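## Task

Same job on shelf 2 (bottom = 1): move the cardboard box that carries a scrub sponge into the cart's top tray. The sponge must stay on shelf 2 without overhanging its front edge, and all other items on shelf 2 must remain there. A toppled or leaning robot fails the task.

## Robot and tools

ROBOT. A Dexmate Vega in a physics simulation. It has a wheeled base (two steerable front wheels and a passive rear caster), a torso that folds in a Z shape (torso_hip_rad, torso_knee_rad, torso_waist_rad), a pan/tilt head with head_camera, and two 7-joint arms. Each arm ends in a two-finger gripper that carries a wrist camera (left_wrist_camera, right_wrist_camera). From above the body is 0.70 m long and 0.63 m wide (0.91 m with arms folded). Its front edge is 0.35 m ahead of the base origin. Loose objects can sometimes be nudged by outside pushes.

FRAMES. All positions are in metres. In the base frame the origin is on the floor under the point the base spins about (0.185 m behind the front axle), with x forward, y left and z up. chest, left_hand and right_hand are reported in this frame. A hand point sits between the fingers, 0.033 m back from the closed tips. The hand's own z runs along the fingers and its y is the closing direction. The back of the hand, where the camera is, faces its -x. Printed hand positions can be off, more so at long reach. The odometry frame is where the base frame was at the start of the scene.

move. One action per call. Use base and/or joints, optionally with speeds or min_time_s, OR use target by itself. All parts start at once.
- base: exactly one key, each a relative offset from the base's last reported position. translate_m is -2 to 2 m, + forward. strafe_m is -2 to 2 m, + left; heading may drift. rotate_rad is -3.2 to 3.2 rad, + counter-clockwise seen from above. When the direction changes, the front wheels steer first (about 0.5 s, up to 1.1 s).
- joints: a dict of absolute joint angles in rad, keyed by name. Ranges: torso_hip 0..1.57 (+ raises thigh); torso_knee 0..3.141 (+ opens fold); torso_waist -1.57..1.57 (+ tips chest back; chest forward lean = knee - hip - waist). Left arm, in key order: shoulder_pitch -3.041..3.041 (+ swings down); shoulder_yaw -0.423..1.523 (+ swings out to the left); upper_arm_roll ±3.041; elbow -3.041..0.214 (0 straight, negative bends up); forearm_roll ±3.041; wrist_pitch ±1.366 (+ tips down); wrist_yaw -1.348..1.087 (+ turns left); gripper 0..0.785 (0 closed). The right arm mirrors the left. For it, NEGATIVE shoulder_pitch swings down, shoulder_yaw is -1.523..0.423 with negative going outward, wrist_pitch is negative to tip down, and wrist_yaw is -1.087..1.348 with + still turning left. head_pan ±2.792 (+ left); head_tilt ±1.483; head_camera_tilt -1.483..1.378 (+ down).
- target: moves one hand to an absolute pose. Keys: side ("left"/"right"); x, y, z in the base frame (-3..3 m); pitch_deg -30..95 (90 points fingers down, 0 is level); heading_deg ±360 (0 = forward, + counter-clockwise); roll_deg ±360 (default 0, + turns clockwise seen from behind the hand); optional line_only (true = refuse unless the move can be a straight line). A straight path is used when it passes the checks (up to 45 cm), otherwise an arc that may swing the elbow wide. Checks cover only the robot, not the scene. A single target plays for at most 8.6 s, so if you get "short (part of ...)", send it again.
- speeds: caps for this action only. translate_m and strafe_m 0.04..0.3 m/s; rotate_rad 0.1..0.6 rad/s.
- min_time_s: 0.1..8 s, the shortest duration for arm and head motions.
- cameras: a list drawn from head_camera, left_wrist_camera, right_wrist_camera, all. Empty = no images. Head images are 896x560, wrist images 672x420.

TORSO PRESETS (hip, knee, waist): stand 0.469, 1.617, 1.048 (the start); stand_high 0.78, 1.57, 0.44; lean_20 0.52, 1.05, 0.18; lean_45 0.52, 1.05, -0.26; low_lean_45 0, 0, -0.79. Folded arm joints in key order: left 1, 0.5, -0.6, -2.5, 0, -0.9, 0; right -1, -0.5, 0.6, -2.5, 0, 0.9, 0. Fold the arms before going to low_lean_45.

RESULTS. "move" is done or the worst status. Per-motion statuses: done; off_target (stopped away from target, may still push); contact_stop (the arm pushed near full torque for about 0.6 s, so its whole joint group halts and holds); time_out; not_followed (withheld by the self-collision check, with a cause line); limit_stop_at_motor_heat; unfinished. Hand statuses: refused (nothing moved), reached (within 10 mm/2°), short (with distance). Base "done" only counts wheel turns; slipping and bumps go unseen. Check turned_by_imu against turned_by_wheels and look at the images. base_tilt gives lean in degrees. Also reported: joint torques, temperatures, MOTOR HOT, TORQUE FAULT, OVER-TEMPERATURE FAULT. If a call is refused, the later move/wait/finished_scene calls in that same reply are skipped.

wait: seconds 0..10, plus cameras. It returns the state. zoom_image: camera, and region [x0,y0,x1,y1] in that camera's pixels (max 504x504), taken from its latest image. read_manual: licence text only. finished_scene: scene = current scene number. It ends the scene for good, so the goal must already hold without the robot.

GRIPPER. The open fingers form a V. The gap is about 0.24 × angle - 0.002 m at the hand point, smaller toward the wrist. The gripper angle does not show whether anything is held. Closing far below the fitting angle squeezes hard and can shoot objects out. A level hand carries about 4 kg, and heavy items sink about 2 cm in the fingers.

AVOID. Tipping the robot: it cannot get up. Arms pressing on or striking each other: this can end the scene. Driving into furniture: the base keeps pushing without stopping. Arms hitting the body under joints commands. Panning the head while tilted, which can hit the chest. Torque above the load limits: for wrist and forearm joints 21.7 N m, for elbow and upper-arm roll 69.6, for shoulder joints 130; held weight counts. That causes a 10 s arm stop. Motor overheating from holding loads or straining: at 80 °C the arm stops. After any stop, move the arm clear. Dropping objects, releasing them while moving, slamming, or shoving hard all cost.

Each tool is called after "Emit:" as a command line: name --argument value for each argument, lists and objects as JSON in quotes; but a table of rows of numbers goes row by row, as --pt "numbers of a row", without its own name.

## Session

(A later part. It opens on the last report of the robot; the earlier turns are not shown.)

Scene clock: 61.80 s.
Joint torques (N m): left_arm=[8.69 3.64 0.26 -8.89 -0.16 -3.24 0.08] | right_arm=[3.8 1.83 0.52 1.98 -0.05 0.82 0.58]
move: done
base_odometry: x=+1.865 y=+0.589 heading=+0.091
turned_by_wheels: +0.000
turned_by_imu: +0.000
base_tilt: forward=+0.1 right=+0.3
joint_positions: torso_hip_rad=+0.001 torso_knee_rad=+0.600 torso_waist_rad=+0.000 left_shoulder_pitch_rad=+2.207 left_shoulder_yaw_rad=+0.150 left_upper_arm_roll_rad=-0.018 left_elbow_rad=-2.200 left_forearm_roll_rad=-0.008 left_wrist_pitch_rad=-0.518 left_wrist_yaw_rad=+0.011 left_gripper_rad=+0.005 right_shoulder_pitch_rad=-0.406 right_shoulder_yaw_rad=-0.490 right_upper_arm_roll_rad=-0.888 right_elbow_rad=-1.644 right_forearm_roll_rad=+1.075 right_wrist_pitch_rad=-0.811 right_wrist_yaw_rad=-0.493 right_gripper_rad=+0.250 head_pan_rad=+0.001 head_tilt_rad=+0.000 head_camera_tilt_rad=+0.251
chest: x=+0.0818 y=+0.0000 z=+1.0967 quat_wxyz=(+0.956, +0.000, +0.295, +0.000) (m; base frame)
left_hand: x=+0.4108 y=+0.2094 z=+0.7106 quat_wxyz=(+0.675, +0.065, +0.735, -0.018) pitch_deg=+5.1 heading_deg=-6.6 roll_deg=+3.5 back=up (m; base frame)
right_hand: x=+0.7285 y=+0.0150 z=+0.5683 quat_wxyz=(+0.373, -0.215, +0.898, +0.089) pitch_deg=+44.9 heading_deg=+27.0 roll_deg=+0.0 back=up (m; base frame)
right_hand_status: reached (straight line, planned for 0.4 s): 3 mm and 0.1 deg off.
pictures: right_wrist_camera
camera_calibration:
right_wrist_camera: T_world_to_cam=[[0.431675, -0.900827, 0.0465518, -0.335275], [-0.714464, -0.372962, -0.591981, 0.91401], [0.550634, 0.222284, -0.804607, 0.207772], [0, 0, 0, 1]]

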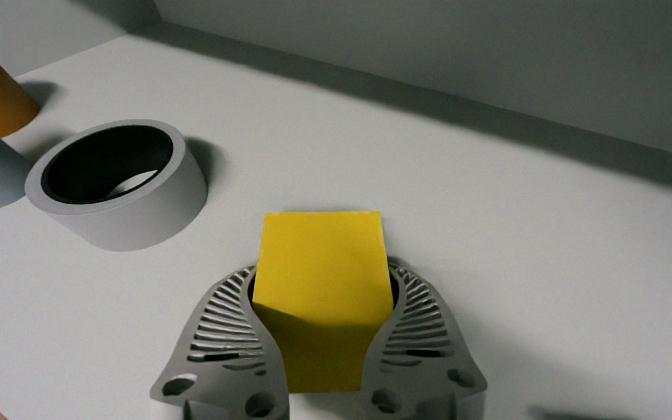

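Emit:
move --joints '{"right_gripper_rad": 0.5}' --cameras '["right_wrist_camera"]'

Emit:
move --target '{"side": "right", "x": 0.66, "y": -0.02, "z": 0.655, "pitch_deg": 45, "heading_deg": 27, "line_only": true}' --cameras '["right_wrist_camera"]'

Emit:
move --target '{"side": "right", "x": 0.607, "y": -0.206, "z": 0.645, "pitch_deg": 45, "heading_deg": 22}' --cameras '["right_wrist_camera", "head_camera"]'

Scene clock: 64.10 s.
Joint torques (N m): left_arm=[8 3.18 0.48 -8.97 -0.1 -3.04 0.2] | right_arm=[8.86 1.78 3.91 -3.5 -0.61 0.96 0.22]
move: done
base_odometry: x=+1.865 y=+0.589 heading=+0.091
turned_by_wheels: +0.000
turned_by_imu: +0.001
base_tilt: forward=+0.1 right=+0.3
joint_positions: torso_hip_rad=+0.001 torso_knee_rad=+0.600 torso_waist_rad=+0.000 left_shoulder_pitch_rad=+2.207 left_shoulder_yaw_rad=+0.150 left_upper_arm_roll_rad=-0.018 left_elbow_rad=-2.200 left_forearm_roll_rad=-0.008 left_wrist_pitch_rad=-0.518 left_wrist_yaw_rad=+0.011 left_gripper_rad=+0.005 right_shoulder_pitch_rad=-0.407 right_shoulder_yaw_rad=-0.489 right_upper_arm_roll_rad=-0.892 right_elbow_rad=-1.639 right_forearm_roll_rad=+1.070 right_wrist_pitch_rad=-0.806 right_wrist_yaw_rad=-0.489 right_gripper_rad=+0.500 head_pan_rad=+0.001 head_tilt_rad=+0.000 head_camera_tilt_rad=+0.251
joint_status: all done
chest: x=+0.0819 y=+0.0000 z=+1.0967 quat_wxyz=(+0.955, +0.000, +0.295, +0.000) (m; base frame)
left_hand: x=+0.4109 y=+0.2094 z=+0.7105 quat_wxyz=(+0.675, +0.065, +0.735, -0.018) pitch_deg=+5.1 heading_deg=-6.6 roll_deg=+3.5 back=up (m; base frame)
right_hand: x=+0.7282 y=+0.0150 z=+0.5655 quat_wxyz=(+0.372, -0.216, +0.898, +0.089) pitch_deg=+45.0 heading_deg=+27.0 roll_deg=+0.0 back=up (m; base frame)
pictures: right_wrist_camera
camera_calibration:
right_wrist_camera: T_world_to_cam=[[0.432053, -0.900649, 0.046504, -0.335269], [-0.714839, -0.373444, -0.591223, 0.911993], [0.549851, 0.222197, -0.805166, 0.206635], [0, 0, 0, 1]]

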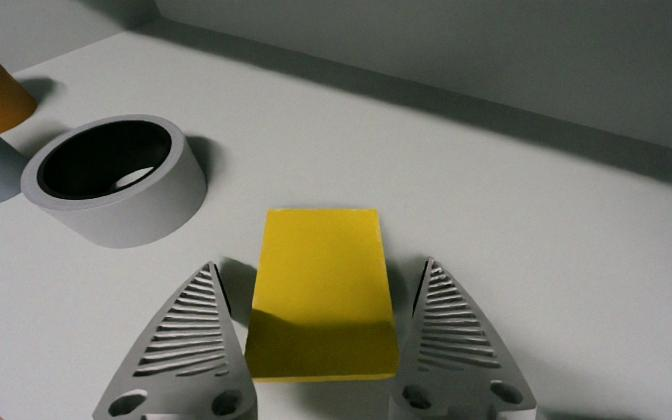

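Scene clock: 67.37 s.
Joint torques (N m): left_arm=[8.79 3.97 0.23 -8.99 -0.12 -3.77 0.27] | right_arm=[9.85 -1.28 10 -10.3 -0.23 2.88 -0.31]
move: done
base_odometry: x=+1.865 y=+0.589 heading=+0.091
turned_by_wheels: +0.000
turned_by_imu: +0.001
base_tilt: forward=+0.2 right=+0.3
joint_positions: torso_hip_rad=+0.001 torso_knee_rad=+0.600 torso_waist_rad=+0.000 left_shoulder_pitch_rad=+2.207 left_shoulder_yaw_rad=+0.150 left_upper_arm_roll_rad=-0.018 left_elbow_rad=-2.200 left_forearm_roll_rad=-0.008 left_wrist_pitch_rad=-0.518 left_wrist_yaw_rad=+0.011 left_gripper_rad=+0.005 right_shoulder_pitch_rad=-0.543 right_shoulder_yaw_rad=-0.651 right_upper_arm_roll_rad=-0.651 right_elbow_rad=-2.085 right_forearm_roll_rad=+1.403 right_wrist_pitch_rad=-1.031 right_wrist_yaw_rad=-0.798 right_gripper_rad=+0.500 head_pan_rad=+0.001 head_tilt_rad=+0.000 head_camera_tilt_rad=+0.251
chest: x=+0.0820 y=+0.0000 z=+1.0967 quat_wxyz=(+0.955, +0.000, +0.295, +0.000) (m; base frame)
left_hand: x=+0.4109 y=+0.2094 z=+0.7104 quat_wxyz=(+0.675, +0.065, +0.735, -0.018) pitch_deg=+5.1 heading_deg=-6.6 roll_deg=+3.5 back=up (m; base frame)
right_hand: x=+0.6609 y=-0.0195 z=+0.6533 quat_wxyz=(+0.372, -0.215, +0.899, +0.090) pitch_deg=+45.1 heading_deg=+27.0 roll_deg=+0.1 back=up (m; base frame)
right_hand_status: reached (straight line, planned for 1.8 s): 2 mm and 0.1 deg off.
pictures: right_wrist_camera
camera_calibration:
right_wrist_camera: T_world_to_cam=[[0.43181, -0.900814, 0.045535, -0.340563], [-0.716172, -0.373115, -0.589816, 0.902874], [0.548304, 0.222077, -0.806253, 0.323694], [0, 0, 0, 1]]

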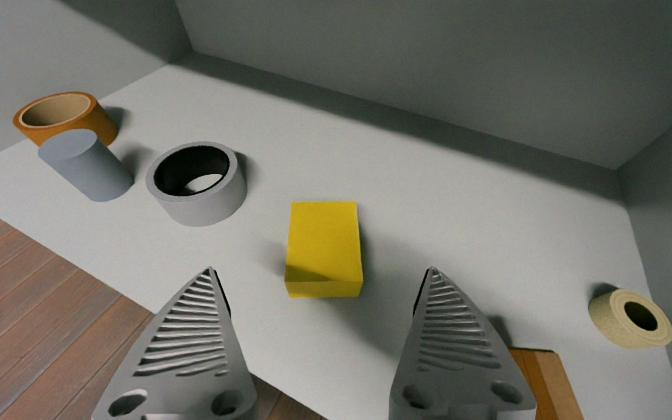

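Scene clock: 71.23 s.
Joint torques (N m): left_arm=[8.59 3.86 0.23 -9.39 -0.15 -3.13 0.12] | right_arm=[3.99 -7.98 10.17 -6.86 0.14 1.84 0.35]
move: done
base_odometry: x=+1.865 y=+0.589 heading=+0.091
turned_by_wheels: +0.000
turned_by_imu: +0.001
base_tilt: forward=+0.1 right=+0.3
joint_positions: torso_hip_rad=+0.001 torso_knee_rad=+0.600 torso_waist_rad=+0.000 left_shoulder_pitch_rad=+2.207 left_shoulder_yaw_rad=+0.150 left_upper_arm_roll_rad=-0.018 left_elbow_rad=-2.200 left_forearm_roll_rad=-0.008 left_wrist_pitch_rad=-0.518 left_wrist_yaw_rad=+0.011 left_gripper_rad=+0.005 right_shoulder_pitch_rad=-1.093 right_shoulder_yaw_rad=-1.246 right_upper_arm_roll_rad=-0.181 right_elbow_rad=-2.276 right_forearm_roll_rad=+1.443 right_wrist_pitch_rad=-0.719 right_wrist_yaw_rad=-0.452 right_gripper_rad=+0.500 head_pan_rad=+0.001 head_tilt_rad=+0.000 head_camera_tilt_rad=+0.251
chest: x=+0.0820 y=+0.0000 z=+1.0967 quat_wxyz=(+0.955, +0.000, +0.295, +0.000) (m; base frame)
left_hand: x=+0.4109 y=+0.2094 z=+0.7104 quat_wxyz=(+0.675, +0.065, +0.735, -0.018) pitch_deg=+5.1 heading_deg=-6.6 roll_deg=+3.5 back=up (m; base frame)
right_hand: x=+0.6073 y=-0.2054 z=+0.6444 quat_wxyz=(+0.375, -0.176, +0.907, +0.073) pitch_deg=+45.1 heading_deg=+22.0 roll_deg=+0.0 back=up (m; base frame)
right_hand_status: reached (straight line, planned for 2.3 s): 1 mm and 0.1 deg off.
pictures: head_camera, right_wrist_camera
camera_calibration:
head_camera: T_world_to_cam=[[0.0183432, -0.999785, 0.00967286, 0.016057], [-0.748133, -0.020143, -0.663242, 0.875656], [0.663295, 0.00492941, -0.748342, 0.813748], [0, 0, 0, 1]]
right_wrist_camera: T_world_to_cam=[[0.35119, -0.935166, 0.0461516, -0.442947], [-0.74592, -0.309233, -0.589897, 0.821096], [0.565923, 0.17274, -0.806159, 0.366332], [0, 0, 0, 1]]

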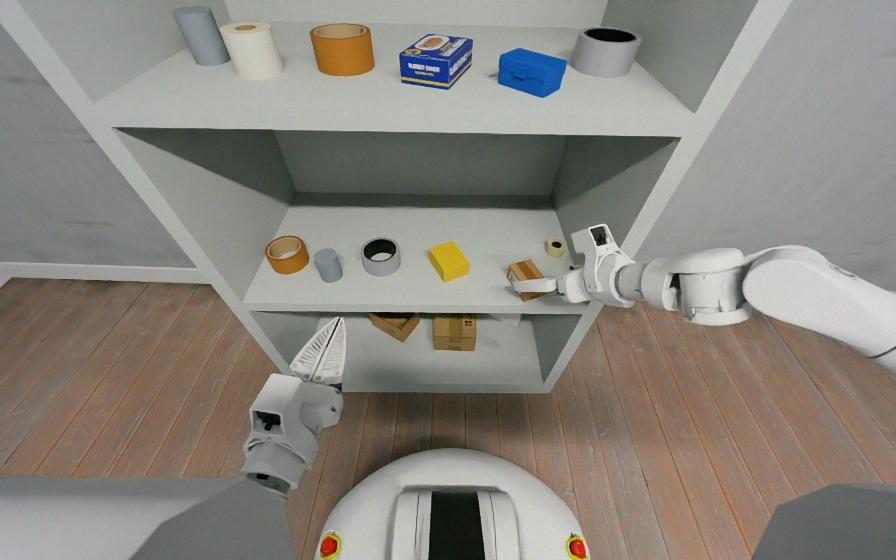

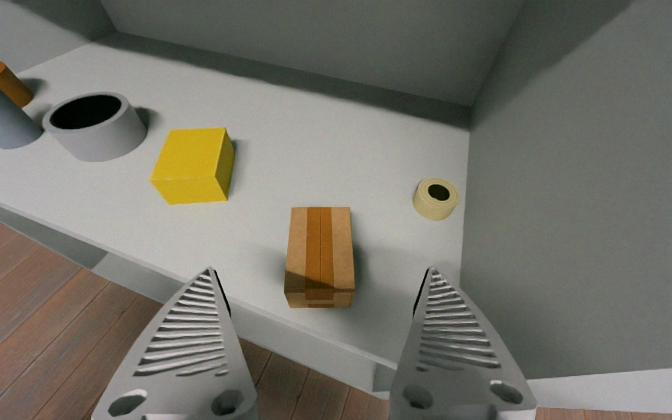

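Emit:
move --target '{"side": "right", "x": 0.674, "y": -0.178, "z": 0.568, "pitch_deg": 45, "heading_deg": 22, "line_only": true}' --cameras '["right_wrist_camera"]'

Emit:
move --joints '{"right_gripper_rad": 0.22}' --cameras '["right_wrist_camera"]'

Scene clock: 75.23 s.
Joint torques (N m): left_arm=[8.79 2.4 0.38 -9.29 -0.21 -3.82 0.18] | right_arm=[19.81 -3.12 4.2 -4.02 -0.37 2.53 0.39]
move: done
base_odometry: x=+1.865 y=+0.589 heading=+0.091
turned_by_wheels: +0.000
turned_by_imu: +0.001
base_tilt: forward=+0.2 right=+0.3
joint_positions: torso_hip_rad=+0.001 torso_knee_rad=+0.600 torso_waist_rad=+0.000 left_shoulder_pitch_rad=+2.207 left_shoulder_yaw_rad=+0.150 left_upper_arm_roll_rad=-0.018 left_elbow_rad=-2.200 left_forearm_roll_rad=-0.008 left_wrist_pitch_rad=-0.518 left_wrist_yaw_rad=+0.011 left_gripper_rad=+0.005 right_shoulder_pitch_rad=-0.781 right_shoulder_yaw_rad=-0.963 right_upper_arm_roll_rad=-0.543 right_elbow_rad=-1.965 right_forearm_roll_rad=+1.143 right_wrist_pitch_rad=-0.737 right_wrist_yaw_rad=-0.334 right_gripper_rad=+0.500 head_pan_rad=+0.001 head_tilt_rad=+0.000 head_camera_tilt_rad=+0.251
chest: x=+0.0820 y=+0.0000 z=+1.0967 quat_wxyz=(+0.955, +0.000, +0.295, +0.000) (m; base frame)
left_hand: x=+0.4109 y=+0.2094 z=+0.7104 quat_wxyz=(+0.675, +0.065, +0.735, -0.018) pitch_deg=+5.1 heading_deg=-6.6 roll_deg=+3.5 back=up (m; base frame)
right_hand: x=+0.6728 y=-0.1791 z=+0.5690 quat_wxyz=(+0.376, -0.176, +0.907, +0.073) pitch_deg=+45.0 heading_deg=+22.0 roll_deg=+0.0 back=up (m; base frame)
right_hand_status: reached (straight line, planned for 1.6 s): 2 mm and 0.1 deg off.
pictures: right_wrist_camera
camera_calibration:
right_wrist_camera: T_world_to_cam=[[0.350974, -0.935258, 0.0459193, -0.437618], [-0.745717, -0.308831, -0.590364, 0.833797], [0.566324, 0.17296, -0.80583, 0.263492], [0, 0, 0, 1]]

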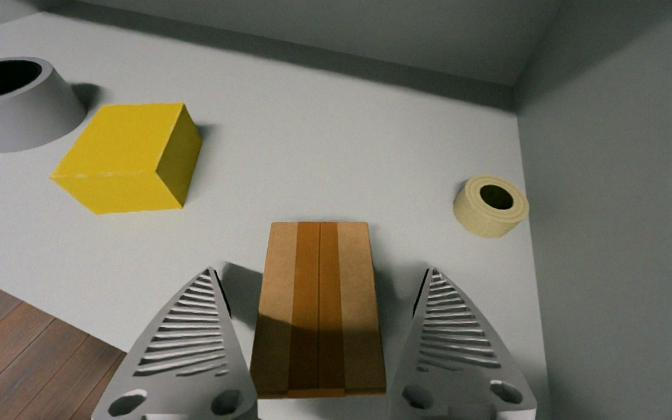

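Scene clock: 76.03 s.
Joint torques (N m): left_arm=[9.59 3.91 0.47 -10.25 -0.24 -3.78 0.09] | right_arm=[11.67 -3.68 0.07 0.26 0.15 -0.11 0.19]
move: done
base_odometry: x=+1.865 y=+0.589 heading=+0.091
turned_by_wheels: +0.000
turned_by_imu: +0.000
base_tilt: forward=+0.1 right=+0.3
joint_positions: torso_hip_rad=+0.001 torso_knee_rad=+0.600 torso_waist_rad=+0.000 left_shoulder_pitch_rad=+2.207 left_shoulder_yaw_rad=+0.150 left_upper_arm_roll_rad=-0.018 left_elbow_rad=-2.200 left_forearm_roll_rad=-0.008 left_wrist_pitch_rad=-0.518 left_wrist_yaw_rad=+0.011 left_gripper_rad=+0.005 right_shoulder_pitch_rad=-0.777 right_shoulder_yaw_rad=-0.959 right_upper_arm_roll_rad=-0.547 right_elbow_rad=-1.961 right_forearm_roll_rad=+1.138 right_wrist_pitch_rad=-0.736 right_wrist_yaw_rad=-0.333 right_gripper_rad=+0.220 head_pan_rad=+0.001 head_tilt_rad=+0.000 head_camera_tilt_rad=+0.251
joint_status: all done
chest: x=+0.0819 y=+0.0000 z=+1.0967 quat_wxyz=(+0.955, +0.000, +0.295, +0.000) (m; base frame)
left_hand: x=+0.4109 y=+0.2094 z=+0.7105 quat_wxyz=(+0.675, +0.065, +0.735, -0.018) pitch_deg=+5.1 heading_deg=-6.6 roll_deg=+3.5 back=up (m; base frame)
right_hand: x=+0.6742 y=-0.1782 z=+0.5690 quat_wxyz=(+0.376, -0.176, +0.907, +0.073) pitch_deg=+44.9 heading_deg=+22.0 roll_deg=+0.0 back=up (m; base frame)
pictures: right_wrist_camera
camera_calibration:
right_wrist_camera: T_world_to_cam=[[0.35162, -0.934989, 0.0464643, -0.437961], [-0.744386, -0.309348, -0.591771, 0.834917], [0.567673, 0.173491, -0.804766, 0.261076], [0, 0, 0, 1]]

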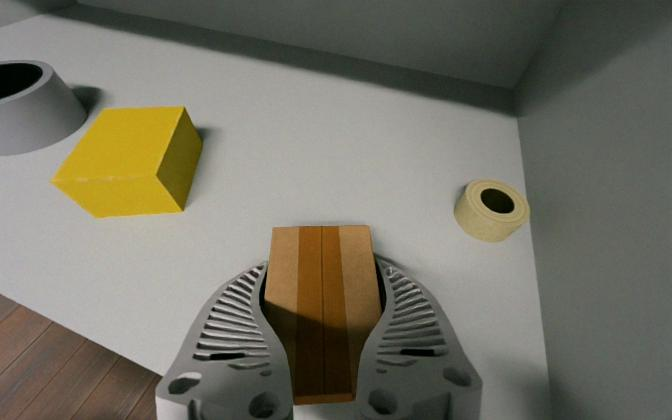

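Emit:
move --target '{"side": "right", "x": 0.668, "y": -0.18, "z": 0.64, "pitch_deg": 45, "heading_deg": 22, "line_only": true}' --cameras '["right_wrist_camera", "head_camera"]'

Scene clock: 81.37 s.
Joint torques (N m): left_arm=[8.77 2.62 0.6 -9.22 -0.2 -3.5 0.36] | right_arm=[19.76 -6.77 11 -8.39 -0.32 3.12 -0.43]
move: done
base_odometry: x=+1.865 y=+0.589 heading=+0.091
turned_by_wheels: +0.000
turned_by_imu: +0.001
base_tilt: forward=+0.2 right=+0.3
joint_positions: torso_hip_rad=+0.001 torso_knee_rad=+0.600 torso_waist_rad=+0.000 left_shoulder_pitch_rad=+2.207 left_shoulder_yaw_rad=+0.150 left_upper_arm_roll_rad=-0.018 left_elbow_rad=-2.200 left_forearm_roll_rad=-0.008 left_wrist_pitch_rad=-0.518 left_wrist_yaw_rad=+0.011 left_gripper_rad=+0.005 right_shoulder_pitch_rad=-0.764 right_shoulder_yaw_rad=-1.024 right_upper_arm_roll_rad=-0.411 right_elbow_rad=-2.105 right_forearm_roll_rad=+1.344 right_wrist_pitch_rad=-0.876 right_wrist_yaw_rad=-0.449 right_gripper_rad=+0.220 head_pan_rad=+0.001 head_tilt_rad=+0.000 head_camera_tilt_rad=+0.251
chest: x=+0.0820 y=+0.0000 z=+1.0967 quat_wxyz=(+0.955, +0.000, +0.295, +0.000) (m; base frame)
left_hand: x=+0.4109 y=+0.2094 z=+0.7104 quat_wxyz=(+0.675, +0.065, +0.735, -0.018) pitch_deg=+5.1 heading_deg=-6.6 roll_deg=+3.5 back=up (m; base frame)
right_hand: x=+0.6679 y=-0.1801 z=+0.6374 quat_wxyz=(+0.375, -0.176, +0.907, +0.073) pitch_deg=+45.1 heading_deg=+22.0 roll_deg=+0.1 back=up (m; base frame)
right_hand_status: reached (straight line, planned for 1.0 s): 3 mm and 0.1 deg off.
pictures: head_camera, right_wrist_camera
camera_calibration:
head_camera: T_world_to_cam=[[0.0183434, -0.999785, 0.0096727, 0.0160572], [-0.748138, -0.020143, -0.663238, 0.875653], [0.66329, 0.0049295, -0.748346, 0.81375], [0, 0, 0, 1]]
right_wrist_camera: T_world_to_cam=[[0.351629, -0.935026, 0.0456464, -0.440187], [-0.746144, -0.309378, -0.589538, 0.869894], [0.565355, 0.17324, -0.80645, 0.322639], [0, 0, 0, 1]]

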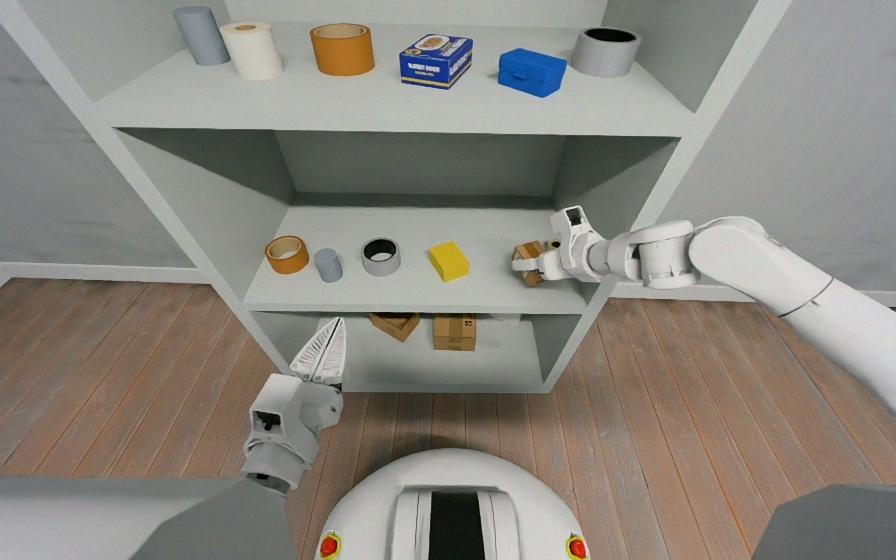

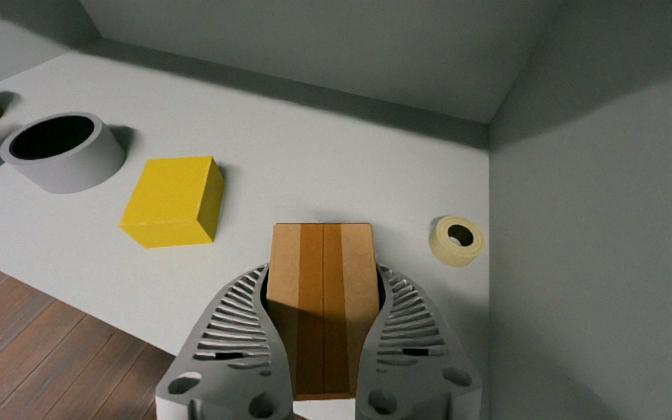

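Emit:
move --base '{"translate_m": -0.4}' --cameras '[]'

Emit:
move --base '{"translate_m": -1.6}' --joints '{"torso_hip_rad": 0.1, "torso_knee_rad": 1.1, "torso_waist_rad": 0.9, "head_camera_tilt_rad": 0.35}' --cameras '["head_camera", "right_wrist_camera"]'

Emit:
move --base '{"rotate_rad": -1.66}' --joints '{"head_pan_rad": -0.1}' --cameras '["head_camera", "right_wrist_camera"]'

Scene clock: 85.03 s.
Joint torques (N m): left_arm=[9.58 3.6 0.39 -9.89 -0.17 -3.63 0.29] | right_arm=[18.63 -6.39 11.18 -9.06 0.18 2.54 -0.38]
move: done
base_odometry: x=+1.467 y=+0.553 heading=+0.090
turned_by_wheels: -0.001
turned_by_imu: +0.002
base_tilt: forward=+0.2 right=+0.3
base_status: done
joint_positions: torso_hip_rad=+0.001 torso_knee_rad=+0.600 torso_waist_rad=+0.000 left_shoulder_pitch_rad=+2.207 left_shoulder_yaw_rad=+0.150 left_upper_arm_roll_rad=-0.018 left_elbow_rad=-2.200 left_forearm_roll_rad=-0.008 left_wrist_pitch_rad=-0.518 left_wrist_yaw_rad=+0.011 left_gripper_rad=+0.005 right_shoulder_pitch_rad=-0.764 right_shoulder_yaw_rad=-1.025 right_upper_arm_roll_rad=-0.408 right_elbow_rad=-2.109 right_forearm_roll_rad=+1.350 right_wrist_pitch_rad=-0.879 right_wrist_yaw_rad=-0.453 right_gripper_rad=+0.220 head_pan_rad=+0.001 head_tilt_rad=+0.000 head_camera_tilt_rad=+0.251
chest: x=+0.0820 y=+0.0000 z=+1.0966 quat_wxyz=(+0.955, +0.000, +0.295, +0.000) (m; base frame)
left_hand: x=+0.4109 y=+0.2094 z=+0.7104 quat_wxyz=(+0.674, +0.065, +0.735, -0.018) pitch_deg=+5.1 heading_deg=-6.6 roll_deg=+3.5 back=up (m; base frame)
right_hand: x=+0.6675 y=-0.1800 z=+0.6391 quat_wxyz=(+0.375, -0.176, +0.907, +0.073) pitch_deg=+45.1 heading_deg=+22.0 roll_deg=+0.0 back=up (m; base frame)
pictures: none

Scene clock: 92.07 s.
Joint torques (N m): left_arm=[0.44 4.08 -0.1 -9.9 -0.19 -2.92 0.13] | right_arm=[22.41 -4.98 11.63 -6.34 -1.04 3.57 -0.45]
move: done
base_odometry: x=-0.127 y=+0.413 heading=+0.089
turned_by_wheels: -0.001
turned_by_imu: +0.010
base_tilt: forward=+0.1 right=+0.4
base_status: done
joint_positions: torso_hip_rad=+0.100 torso_knee_rad=+1.100 torso_waist_rad=+0.900 left_shoulder_pitch_rad=+2.207 left_shoulder_yaw_rad=+0.150 left_upper_arm_roll_rad=-0.018 left_elbow_rad=-2.200 left_forearm_roll_rad=-0.008 left_wrist_pitch_rad=-0.518 left_wrist_yaw_rad=+0.011 left_gripper_rad=+0.005 right_shoulder_pitch_rad=-0.764 right_shoulder_yaw_rad=-1.025 right_upper_arm_roll_rad=-0.408 right_elbow_rad=-2.109 right_forearm_roll_rad=+1.350 right_wrist_pitch_rad=-0.879 right_wrist_yaw_rad=-0.453 right_gripper_rad=+0.220 head_pan_rad=+0.001 head_tilt_rad=+0.000 head_camera_tilt_rad=+0.349
joint_status: all done
chest: x=-0.0011 y=+0.0000 z=+1.2685 quat_wxyz=(+0.999, +0.000, +0.050, +0.000) (m; base frame)
left_hand: x=+0.4725 y=+0.2094 z=+1.0866 quat_wxyz=(+0.835, +0.067, +0.546, -0.002) pitch_deg=-23.3 heading_deg=-7.2 roll_deg=+6.9 back=up (m; base frame)
right_hand: x=+0.7319 y=-0.1800 z=+1.1468 quat_wxyz=(+0.587, -0.189, +0.787, +0.027) pitch_deg=+18.0 heading_deg=+16.2 roll_deg=-10.8 back=up (m; base frame)
pictures: head_camera, right_wrist_camera
camera_calibration:
head_camera: T_world_to_cam=[[0.0131289, -0.999784, 0.0161064, 0.00794183], [-0.430745, -0.0201916, -0.902248, 1.22228], [0.902378, 0.00490773, -0.430917, 0.598623], [0, 0, 0, 1]]
right_wrist_camera: T_world_to_cam=[[0.287386, -0.934748, 0.20894, -0.626048], [-0.373095, -0.310161, -0.874414, 1.27152], [0.882162, 0.17334, -0.437886, 0.0427707], [0, 0, 0, 1]]

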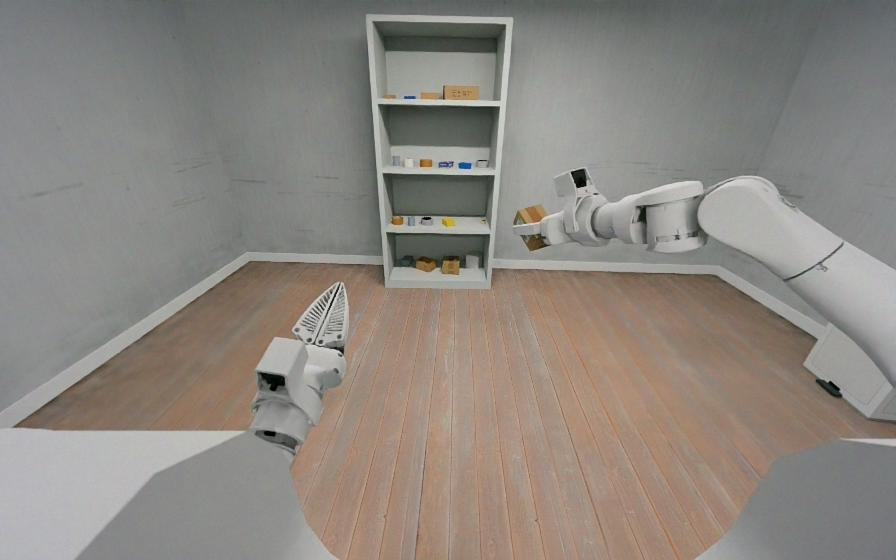

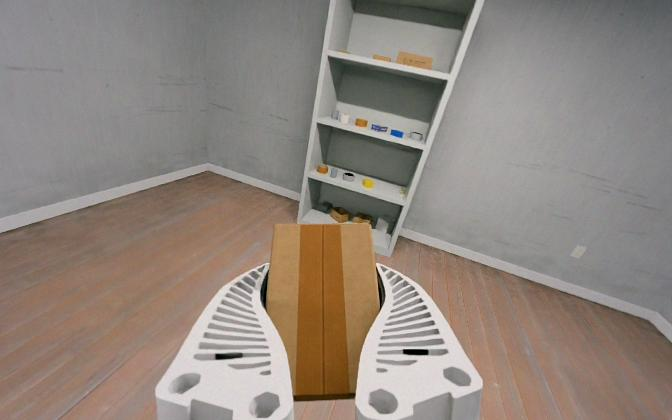

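Scene clock: 96.43 s.
Joint torques (N m): left_arm=[1.2 4.19 -0.27 -10.74 -0.15 -3.4 0.11] | right_arm=[23.12 -5.08 12.03 -4.96 -1 3.4 -0.51]
move: done
base_odometry: x=-0.128 y=+0.413 heading=-1.569
turned_by_wheels: -1.658
turned_by_imu: -1.613
base_tilt: forward=+0.2 right=+0.4
base_status: done
joint_positions: torso_hip_rad=+0.100 torso_knee_rad=+1.100 torso_waist_rad=+0.900 left_shoulder_pitch_rad=+2.207 left_shoulder_yaw_rad=+0.150 left_upper_arm_roll_rad=-0.018 left_elbow_rad=-2.200 left_forearm_roll_rad=-0.008 left_wrist_pitch_rad=-0.518 left_wrist_yaw_rad=+0.011 left_gripper_rad=+0.005 right_shoulder_pitch_rad=-0.764 right_shoulder_yaw_rad=-1.025 right_upper_arm_roll_rad=-0.408 right_elbow_rad=-2.109 right_forearm_roll_rad=+1.350 right_wrist_pitch_rad=-0.879 right_wrist_yaw_rad=-0.453 right_gripper_rad=+0.220 head_pan_rad=-0.099 head_tilt_rad=+0.000 head_camera_tilt_rad=+0.349
joint_status: all done
chest: x=-0.0011 y=+0.0000 z=+1.2685 quat_wxyz=(+0.999, +0.000, +0.050, +0.000) (m; base frame)
left_hand: x=+0.4725 y=+0.2094 z=+1.0866 quat_wxyz=(+0.835, +0.067, +0.546, -0.002) pitch_deg=-23.3 heading_deg=-7.2 roll_deg=+6.9 back=up (m; base frame)
right_hand: x=+0.7318 y=-0.1800 z=+1.1468 quat_wxyz=(+0.587, -0.189, +0.787, +0.027) pitch_deg=+18.0 heading_deg=+16.2 roll_deg=-10.8 back=up (m; base frame)
pictures: head_camera, right_wrist_camera
camera_calibration:
head_camera: T_world_to_cam=[[-0.0860618, -0.995948, 0.0260901, -0.012163], [-0.431072, 0.0136151, -0.902215, 1.22222], [0.898204, -0.088893, -0.430497, 0.597777], [0, 0, 0, 1]]
right_wrist_camera: T_world_to_cam=[[0.287393, -0.934745, 0.208944, -0.626056], [-0.373102, -0.31017, -0.874408, 1.27151], [0.882156, 0.173341, -0.437896, 0.0427898], [0, 0, 0, 1]]

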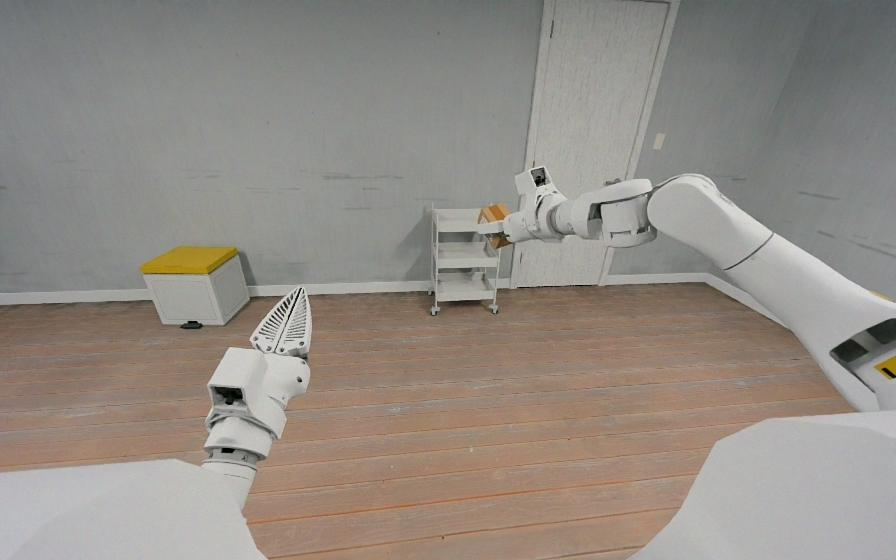

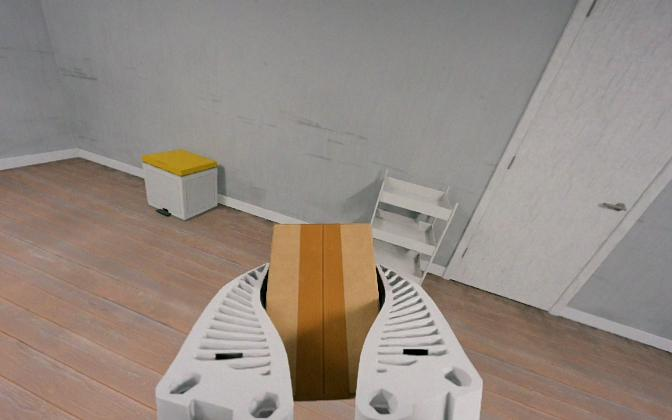

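Emit:
move --base '{"translate_m": 1.35}' --joints '{"head_camera_tilt_rad": 0.5, "head_pan_rad": -0.2}' --cameras '["head_camera"]'

Emit:
zoom_image --camera "head_camera" --region '[350, 180, 650, 420]'

Scene clock: 104.50 s.
Joint torques (N m): left_arm=[0.97 4.03 0 -10.16 -0.27 -3.49 0.33] | right_arm=[22.59 -5.59 11.3 -5.15 -0.79 4.52 -0.2]
move: done
base_odometry: x=-0.129 y=-0.937 heading=-1.570
turned_by_wheels: -0.001
turned_by_imu: -0.007
base_tilt: forward=+0.2 right=+0.3
base_status: done
joint_positions: torso_hip_rad=+0.100 torso_knee_rad=+1.100 torso_waist_rad=+0.900 left_shoulder_pitch_rad=+2.207 left_shoulder_yaw_rad=+0.150 left_upper_arm_roll_rad=-0.018 left_elbow_rad=-2.200 left_forearm_roll_rad=-0.008 left_wrist_pitch_rad=-0.518 left_wrist_yaw_rad=+0.011 left_gripper_rad=+0.005 right_shoulder_pitch_rad=-0.764 right_shoulder_yaw_rad=-1.025 right_upper_arm_roll_rad=-0.408 right_elbow_rad=-2.109 right_forearm_roll_rad=+1.350 right_wrist_pitch_rad=-0.879 right_wrist_yaw_rad=-0.453 right_gripper_rad=+0.220 head_pan_rad=-0.199 head_tilt_rad=+0.000 head_camera_tilt_rad=+0.499
joint_status: all done
chest: x=-0.0011 y=+0.0000 z=+1.2685 quat_wxyz=(+0.999, +0.000, +0.050, +0.000) (m; base frame)
left_hand: x=+0.4725 y=+0.2094 z=+1.0866 quat_wxyz=(+0.835, +0.067, +0.546, -0.002) pitch_deg=-23.2 heading_deg=-7.2 roll_deg=+6.9 back=up (m; base frame)
right_hand: x=+0.7319 y=-0.1800 z=+1.1468 quat_wxyz=(+0.587, -0.189, +0.787, +0.027) pitch_deg=+18.0 heading_deg=+16.2 roll_deg=-10.8 back=up (m; base frame)
pictures: head_camera
camera_calibration:
head_camera: T_world_to_cam=[[-0.182461, -0.982626, 0.0339717, -0.0292569], [-0.555314, 0.0744786, -0.828299, 1.11507], [0.811378, -0.169997, -0.559256, 0.763753], [0, 0, 0, 1]]

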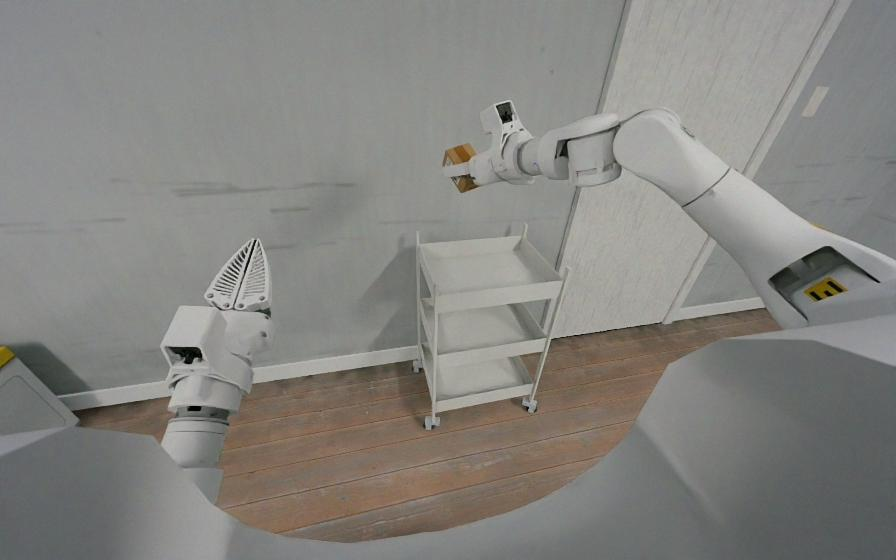

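Scaled by 1.680 from the camera's 896x560 image, which has a finer 960x600 frame.

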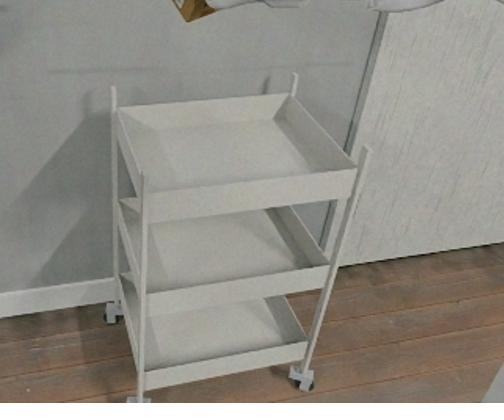

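Emit:
move --base '{"translate_m": 0.32}' --joints '{"head_camera_tilt_rad": 0.6, "head_pan_rad": -0.35}' --cameras '[]'

Emit:
move --target '{"side": "right", "x": 0.66, "y": -0.32, "z": 0.8, "pitch_deg": 45, "heading_deg": 8}' --cameras '["head_camera", "right_wrist_camera"]'

Emit:
zoom_image --camera "head_camera" --region '[330, 200, 630, 440]'

Scene clock: 108.80 s.
Joint torques (N m): left_arm=[0.36 3.7 -0.46 -10.35 -0.22 -3.4 0.39] | right_arm=[24 -4 11.5 -4.3 -0.6 3.38 -0.17]
move: done
base_odometry: x=-0.129 y=-1.257 heading=-1.571
turned_by_wheels: -0.001
turned_by_imu: -0.001
base_tilt: forward=+0.2 right=+0.3
base_status: done
joint_positions: torso_hip_rad=+0.100 torso_knee_rad=+1.100 torso_waist_rad=+0.900 left_shoulder_pitch_rad=+2.207 left_shoulder_yaw_rad=+0.150 left_upper_arm_roll_rad=-0.018 left_elbow_rad=-2.200 left_forearm_roll_rad=-0.008 left_wrist_pitch_rad=-0.518 left_wrist_yaw_rad=+0.011 left_gripper_rad=+0.005 right_shoulder_pitch_rad=-0.764 right_shoulder_yaw_rad=-1.025 right_upper_arm_roll_rad=-0.408 right_elbow_rad=-2.109 right_forearm_roll_rad=+1.350 right_wrist_pitch_rad=-0.879 right_wrist_yaw_rad=-0.453 right_gripper_rad=+0.220 head_pan_rad=-0.349 head_tilt_rad=+0.000 head_camera_tilt_rad=+0.599
joint_status: all done
chest: x=-0.0011 y=+0.0000 z=+1.2685 quat_wxyz=(+0.999, +0.000, +0.050, +0.000) (m; base frame)
left_hand: x=+0.4725 y=+0.2094 z=+1.0866 quat_wxyz=(+0.835, +0.067, +0.546, -0.002) pitch_deg=-23.2 heading_deg=-7.2 roll_deg=+6.9 back=up (m; base frame)
right_hand: x=+0.7319 y=-0.1800 z=+1.1468 quat_wxyz=(+0.587, -0.189, +0.787, +0.027) pitch_deg=+18.0 heading_deg=+16.2 roll_deg=-10.8 back=up (m; base frame)
pictures: none

Scene clock: 112.30 s.
Joint torques (N m): left_arm=[1.54 2.78 -0.32 -10.52 -0.24 -3.12 0.26] | right_arm=[10.61 -7.43 7.27 -3.41 -0.34 3.42 0.33]
move: done
base_odometry: x=-0.129 y=-1.257 heading=-1.571
turned_by_wheels: +0.000
turned_by_imu: +0.001
base_tilt: forward=+0.2 right=+0.3
joint_positions: torso_hip_rad=+0.100 torso_knee_rad=+1.100 torso_waist_rad=+0.900 left_shoulder_pitch_rad=+2.207 left_shoulder_yaw_rad=+0.150 left_upper_arm_roll_rad=-0.018 left_elbow_rad=-2.200 left_forearm_roll_rad=-0.008 left_wrist_pitch_rad=-0.518 left_wrist_yaw_rad=+0.011 left_gripper_rad=+0.005 right_shoulder_pitch_rad=-1.128 right_shoulder_yaw_rad=-1.073 right_upper_arm_roll_rad=-0.475 right_elbow_rad=-1.791 right_forearm_roll_rad=+1.363 right_wrist_pitch_rad=-0.765 right_wrist_yaw_rad=-0.385 right_gripper_rad=+0.220 head_pan_rad=-0.349 head_tilt_rad=+0.000 head_camera_tilt_rad=+0.599
chest: x=-0.0011 y=+0.0000 z=+1.2685 quat_wxyz=(+0.999, +0.000, +0.050, +0.000) (m; base frame)
left_hand: x=+0.4725 y=+0.2094 z=+1.0866 quat_wxyz=(+0.835, +0.067, +0.546, -0.002) pitch_deg=-23.2 heading_deg=-7.2 roll_deg=+6.9 back=up (m; base frame)
right_hand: x=+0.6613 y=-0.3184 z=+0.8037 quat_wxyz=(+0.384, -0.066, +0.921, +0.027) pitch_deg=+44.7 heading_deg=+8.1 roll_deg=-0.1 back=up (m; base frame)
right_hand_status: reached (straight line, planned for 2.0 s): 4 mm and 0.3 deg off.
pictures: head_camera, right_wrist_camera
camera_calibration:
head_camera: T_world_to_cam=[[-0.32522, -0.944473, 0.0469265, -0.0562948], [-0.613686, 0.173041, -0.770355, 1.0337], [0.71946, -0.279333, -0.635886, 0.859828], [0, 0, 0, 1]]
right_wrist_camera: T_world_to_cam=[[0.117885, -0.991896, 0.0473844, -0.439758], [-0.7946, -0.122841, -0.594577, 1.01572], [0.595579, 0.0324402, -0.802641, 0.416546], [0, 0, 0, 1]]

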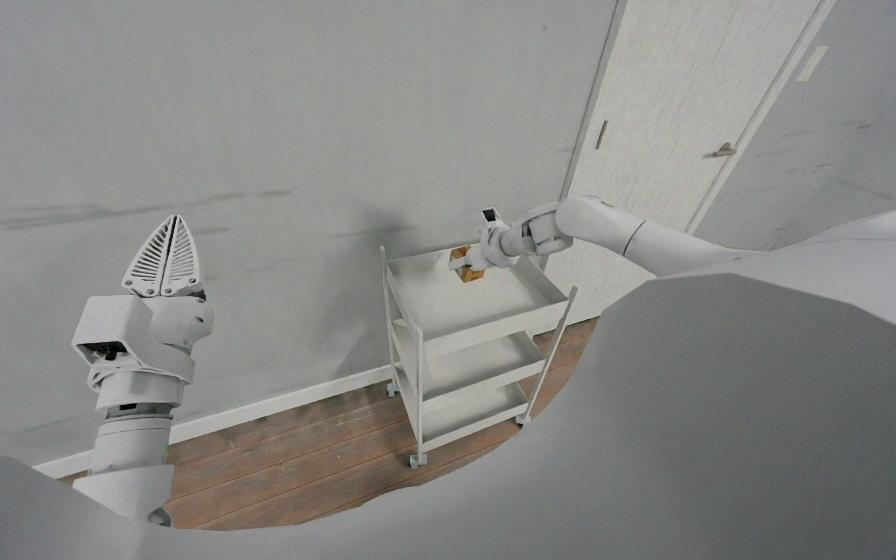

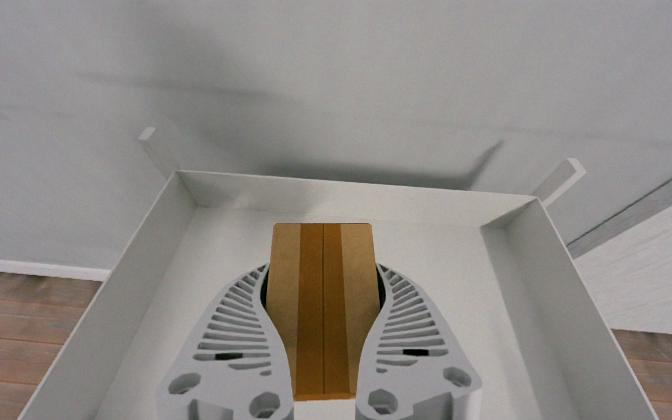

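Scaled by 1.680 from the camera's 896x560 image, which has a finer 960x600 frame.

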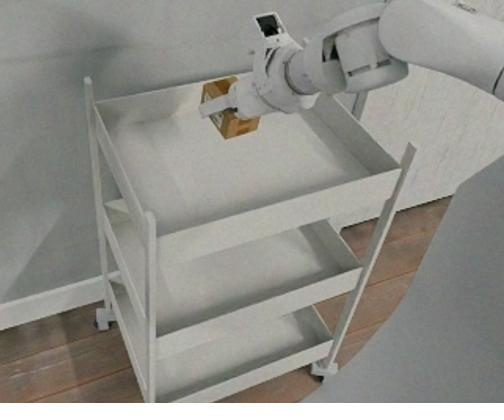

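Emit:
move --target '{"side": "right", "x": 0.66, "y": -0.32, "z": 0.715, "pitch_deg": 45, "heading_deg": 8, "line_only": true}' --cameras '["right_wrist_camera"]'

Emit:
move --target '{"side": "right", "x": 0.66, "y": -0.32, "z": 0.702, "pitch_deg": 45, "heading_deg": 8, "line_only": true}' --cameras '["right_wrist_camera"]'

Scene clock: 115.37 s.
Joint torques (N m): left_arm=[0.79 4.18 -0.35 -10.35 -0.24 -3.39 0.14] | right_arm=[9.09 -5.29 6.36 -2.7 -0.23 3.45 0.17]
move: done
base_odometry: x=-0.129 y=-1.257 heading=-1.571
turned_by_wheels: +0.000
turned_by_imu: +0.001
base_tilt: forward=+0.1 right=+0.3
joint_positions: torso_hip_rad=+0.100 torso_knee_rad=+1.100 torso_waist_rad=+0.900 left_shoulder_pitch_rad=+2.207 left_shoulder_yaw_rad=+0.150 left_upper_arm_roll_rad=-0.018 left_elbow_rad=-2.200 left_forearm_roll_rad=-0.008 left_wrist_pitch_rad=-0.518 left_wrist_yaw_rad=+0.011 left_gripper_rad=+0.005 right_shoulder_pitch_rad=-1.152 right_shoulder_yaw_rad=-0.969 right_upper_arm_roll_rad=-0.595 right_elbow_rad=-1.609 right_forearm_roll_rad=+1.178 right_wrist_pitch_rad=-0.604 right_wrist_yaw_rad=-0.268 right_gripper_rad=+0.220 head_pan_rad=-0.349 head_tilt_rad=+0.000 head_camera_tilt_rad=+0.599
chest: x=-0.0011 y=+0.0000 z=+1.2685 quat_wxyz=(+0.999, +0.000, +0.050, +0.000) (m; base frame)
left_hand: x=+0.4725 y=+0.2094 z=+1.0866 quat_wxyz=(+0.835, +0.067, +0.546, -0.002) pitch_deg=-23.2 heading_deg=-7.2 roll_deg=+6.9 back=up (m; base frame)
right_hand: x=+0.6602 y=-0.3202 z=+0.7175 quat_wxyz=(+0.382, -0.064, +0.922, +0.027) pitch_deg=+45.0 heading_deg=+8.0 roll_deg=+0.0 back=up (m; base frame)
right_hand_status: reached (straight line, planned for 1.0 s): 3 mm and 0.0 deg off.
pictures: right_wrist_camera
camera_calibration:
right_wrist_camera: T_world_to_cam=[[0.114722, -0.99233, 0.0460542, -0.434394], [-0.798094, -0.119673, -0.590528, 0.963769], [0.59151, 0.0309907, -0.805702, 0.352502], [0, 0, 0, 1]]

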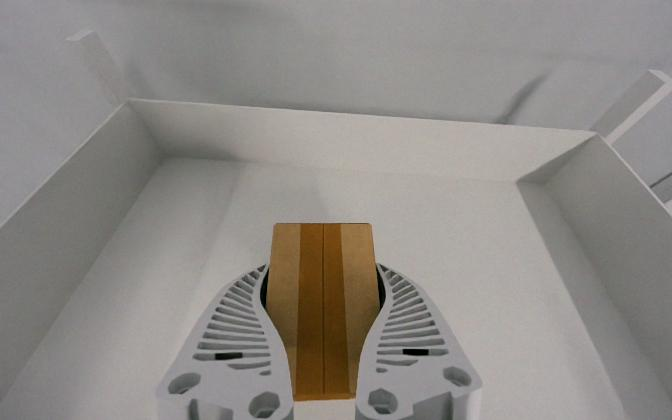

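Scene clock: 116.60 s.
Joint torques (N m): left_arm=[0.92 4.78 -0.26 -11.18 -0.27 -3.52 0.26] | right_arm=[16.13 -4.18 2.96 -0.41 -0.28 -0.53 0.06]
move: done
base_odometry: x=-0.129 y=-1.257 heading=-1.571
turned_by_wheels: +0.000
turned_by_imu: +0.000
base_tilt: forward=+0.1 right=+0.2
joint_positions: torso_hip_rad=+0.100 torso_knee_rad=+1.100 torso_waist_rad=+0.900 left_shoulder_pitch_rad=+2.207 left_shoulder_yaw_rad=+0.150 left_upper_arm_roll_rad=-0.018 left_elbow_rad=-2.200 left_forearm_roll_rad=-0.008 left_wrist_pitch_rad=-0.518 left_wrist_yaw_rad=+0.011 left_gripper_rad=+0.005 right_shoulder_pitch_rad=-1.152 right_shoulder_yaw_rad=-0.949 right_upper_arm_roll_rad=-0.614 right_elbow_rad=-1.573 right_forearm_roll_rad=+1.150 right_wrist_pitch_rad=-0.577 right_wrist_yaw_rad=-0.249 right_gripper_rad=+0.220 head_pan_rad=-0.349 head_tilt_rad=+0.000 head_camera_tilt_rad=+0.599
chest: x=-0.0011 y=+0.0000 z=+1.2685 quat_wxyz=(+0.999, +0.000, +0.050, +0.000) (m; base frame)
left_hand: x=+0.4725 y=+0.2094 z=+1.0866 quat_wxyz=(+0.835, +0.067, +0.546, -0.002) pitch_deg=-23.2 heading_deg=-7.2 roll_deg=+6.9 back=up (m; base frame)
right_hand: x=+0.6602 y=-0.3201 z=+0.7045 quat_wxyz=(+0.382, -0.064, +0.922, +0.027) pitch_deg=+45.0 heading_deg=+8.0 roll_deg=+0.0 back=up (m; base frame)
right_hand_status: reached (straight line, planned for 0.4 s): 2 mm and 0.0 deg off.
pictures: right_wrist_camera
camera_calibration:
right_wrist_camera: T_world_to_cam=[[0.115056, -0.992284, 0.0462087, -0.433987], [-0.797625, -0.120012, -0.591094, 0.956082], [0.592078, 0.0311519, -0.805278, 0.341361], [0, 0, 0, 1]]

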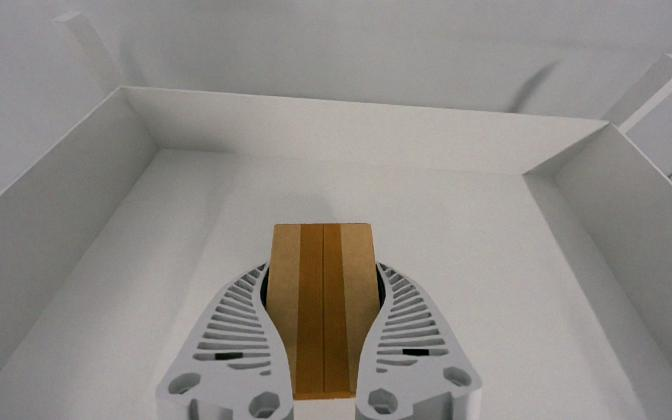

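Emit:
move --target '{"side": "right", "x": 0.66, "y": -0.32, "z": 0.696, "pitch_deg": 45, "heading_deg": 8, "line_only": true}' --cameras '["right_wrist_camera"]'

Scene clock: 117.90 s.
Joint torques (N m): left_arm=[0.71 3.55 -0.24 -10.7 -0.13 -3.7 0.25] | right_arm=[3.85 -5.91 -3.85 5.4 0.55 -5.37 0.12]
move: done
base_odometry: x=-0.129 y=-1.257 heading=-1.571
turned_by_wheels: +0.000
turned_by_imu: +0.000
base_tilt: forward=+0.1 right=+0.4
joint_positions: torso_hip_rad=+0.100 torso_knee_rad=+1.100 torso_waist_rad=+0.900 left_shoulder_pitch_rad=+2.207 left_shoulder_yaw_rad=+0.150 left_upper_arm_roll_rad=-0.018 left_elbow_rad=-2.200 left_forearm_roll_rad=-0.008 left_wrist_pitch_rad=-0.518 left_wrist_yaw_rad=+0.011 left_gripper_rad=+0.005 right_shoulder_pitch_rad=-1.151 right_shoulder_yaw_rad=-0.939 right_upper_arm_roll_rad=-0.623 right_elbow_rad=-1.555 right_forearm_roll_rad=+1.137 right_wrist_pitch_rad=-0.563 right_wrist_yaw_rad=-0.240 right_gripper_rad=+0.220 head_pan_rad=-0.349 head_tilt_rad=+0.000 head_camera_tilt_rad=+0.599
chest: x=-0.0014 y=+0.0000 z=+1.2685 quat_wxyz=(+0.999, +0.000, +0.050, +0.000) (m; base frame)
left_hand: x=+0.4723 y=+0.2094 z=+1.0868 quat_wxyz=(+0.835, +0.067, +0.546, -0.002) pitch_deg=-23.3 heading_deg=-7.2 roll_deg=+6.9 back=up (m; base frame)
right_hand: x=+0.6611 y=-0.3200 z=+0.6997 quat_wxyz=(+0.383, -0.064, +0.921, +0.027) pitch_deg=+44.8 heading_deg=+8.0 roll_deg=+0.0 back=up (m; base frame)
right_hand_status: reached (straight line, planned for 0.3 s): 4 mm and 0.2 deg off.
pictures: right_wrist_camera
camera_calibration:
right_wrist_camera: T_world_to_cam=[[0.114861, -0.992307, 0.0461829, -0.433638], [-0.795852, -0.119744, -0.593533, 0.954603], [0.594497, 0.031419, -0.803484, 0.334199], [0, 0, 0, 1]]

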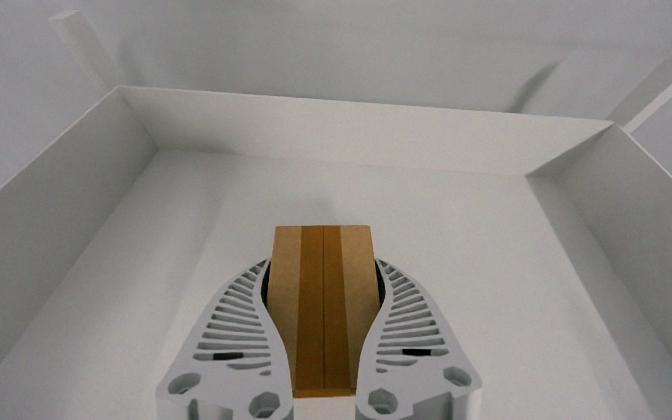

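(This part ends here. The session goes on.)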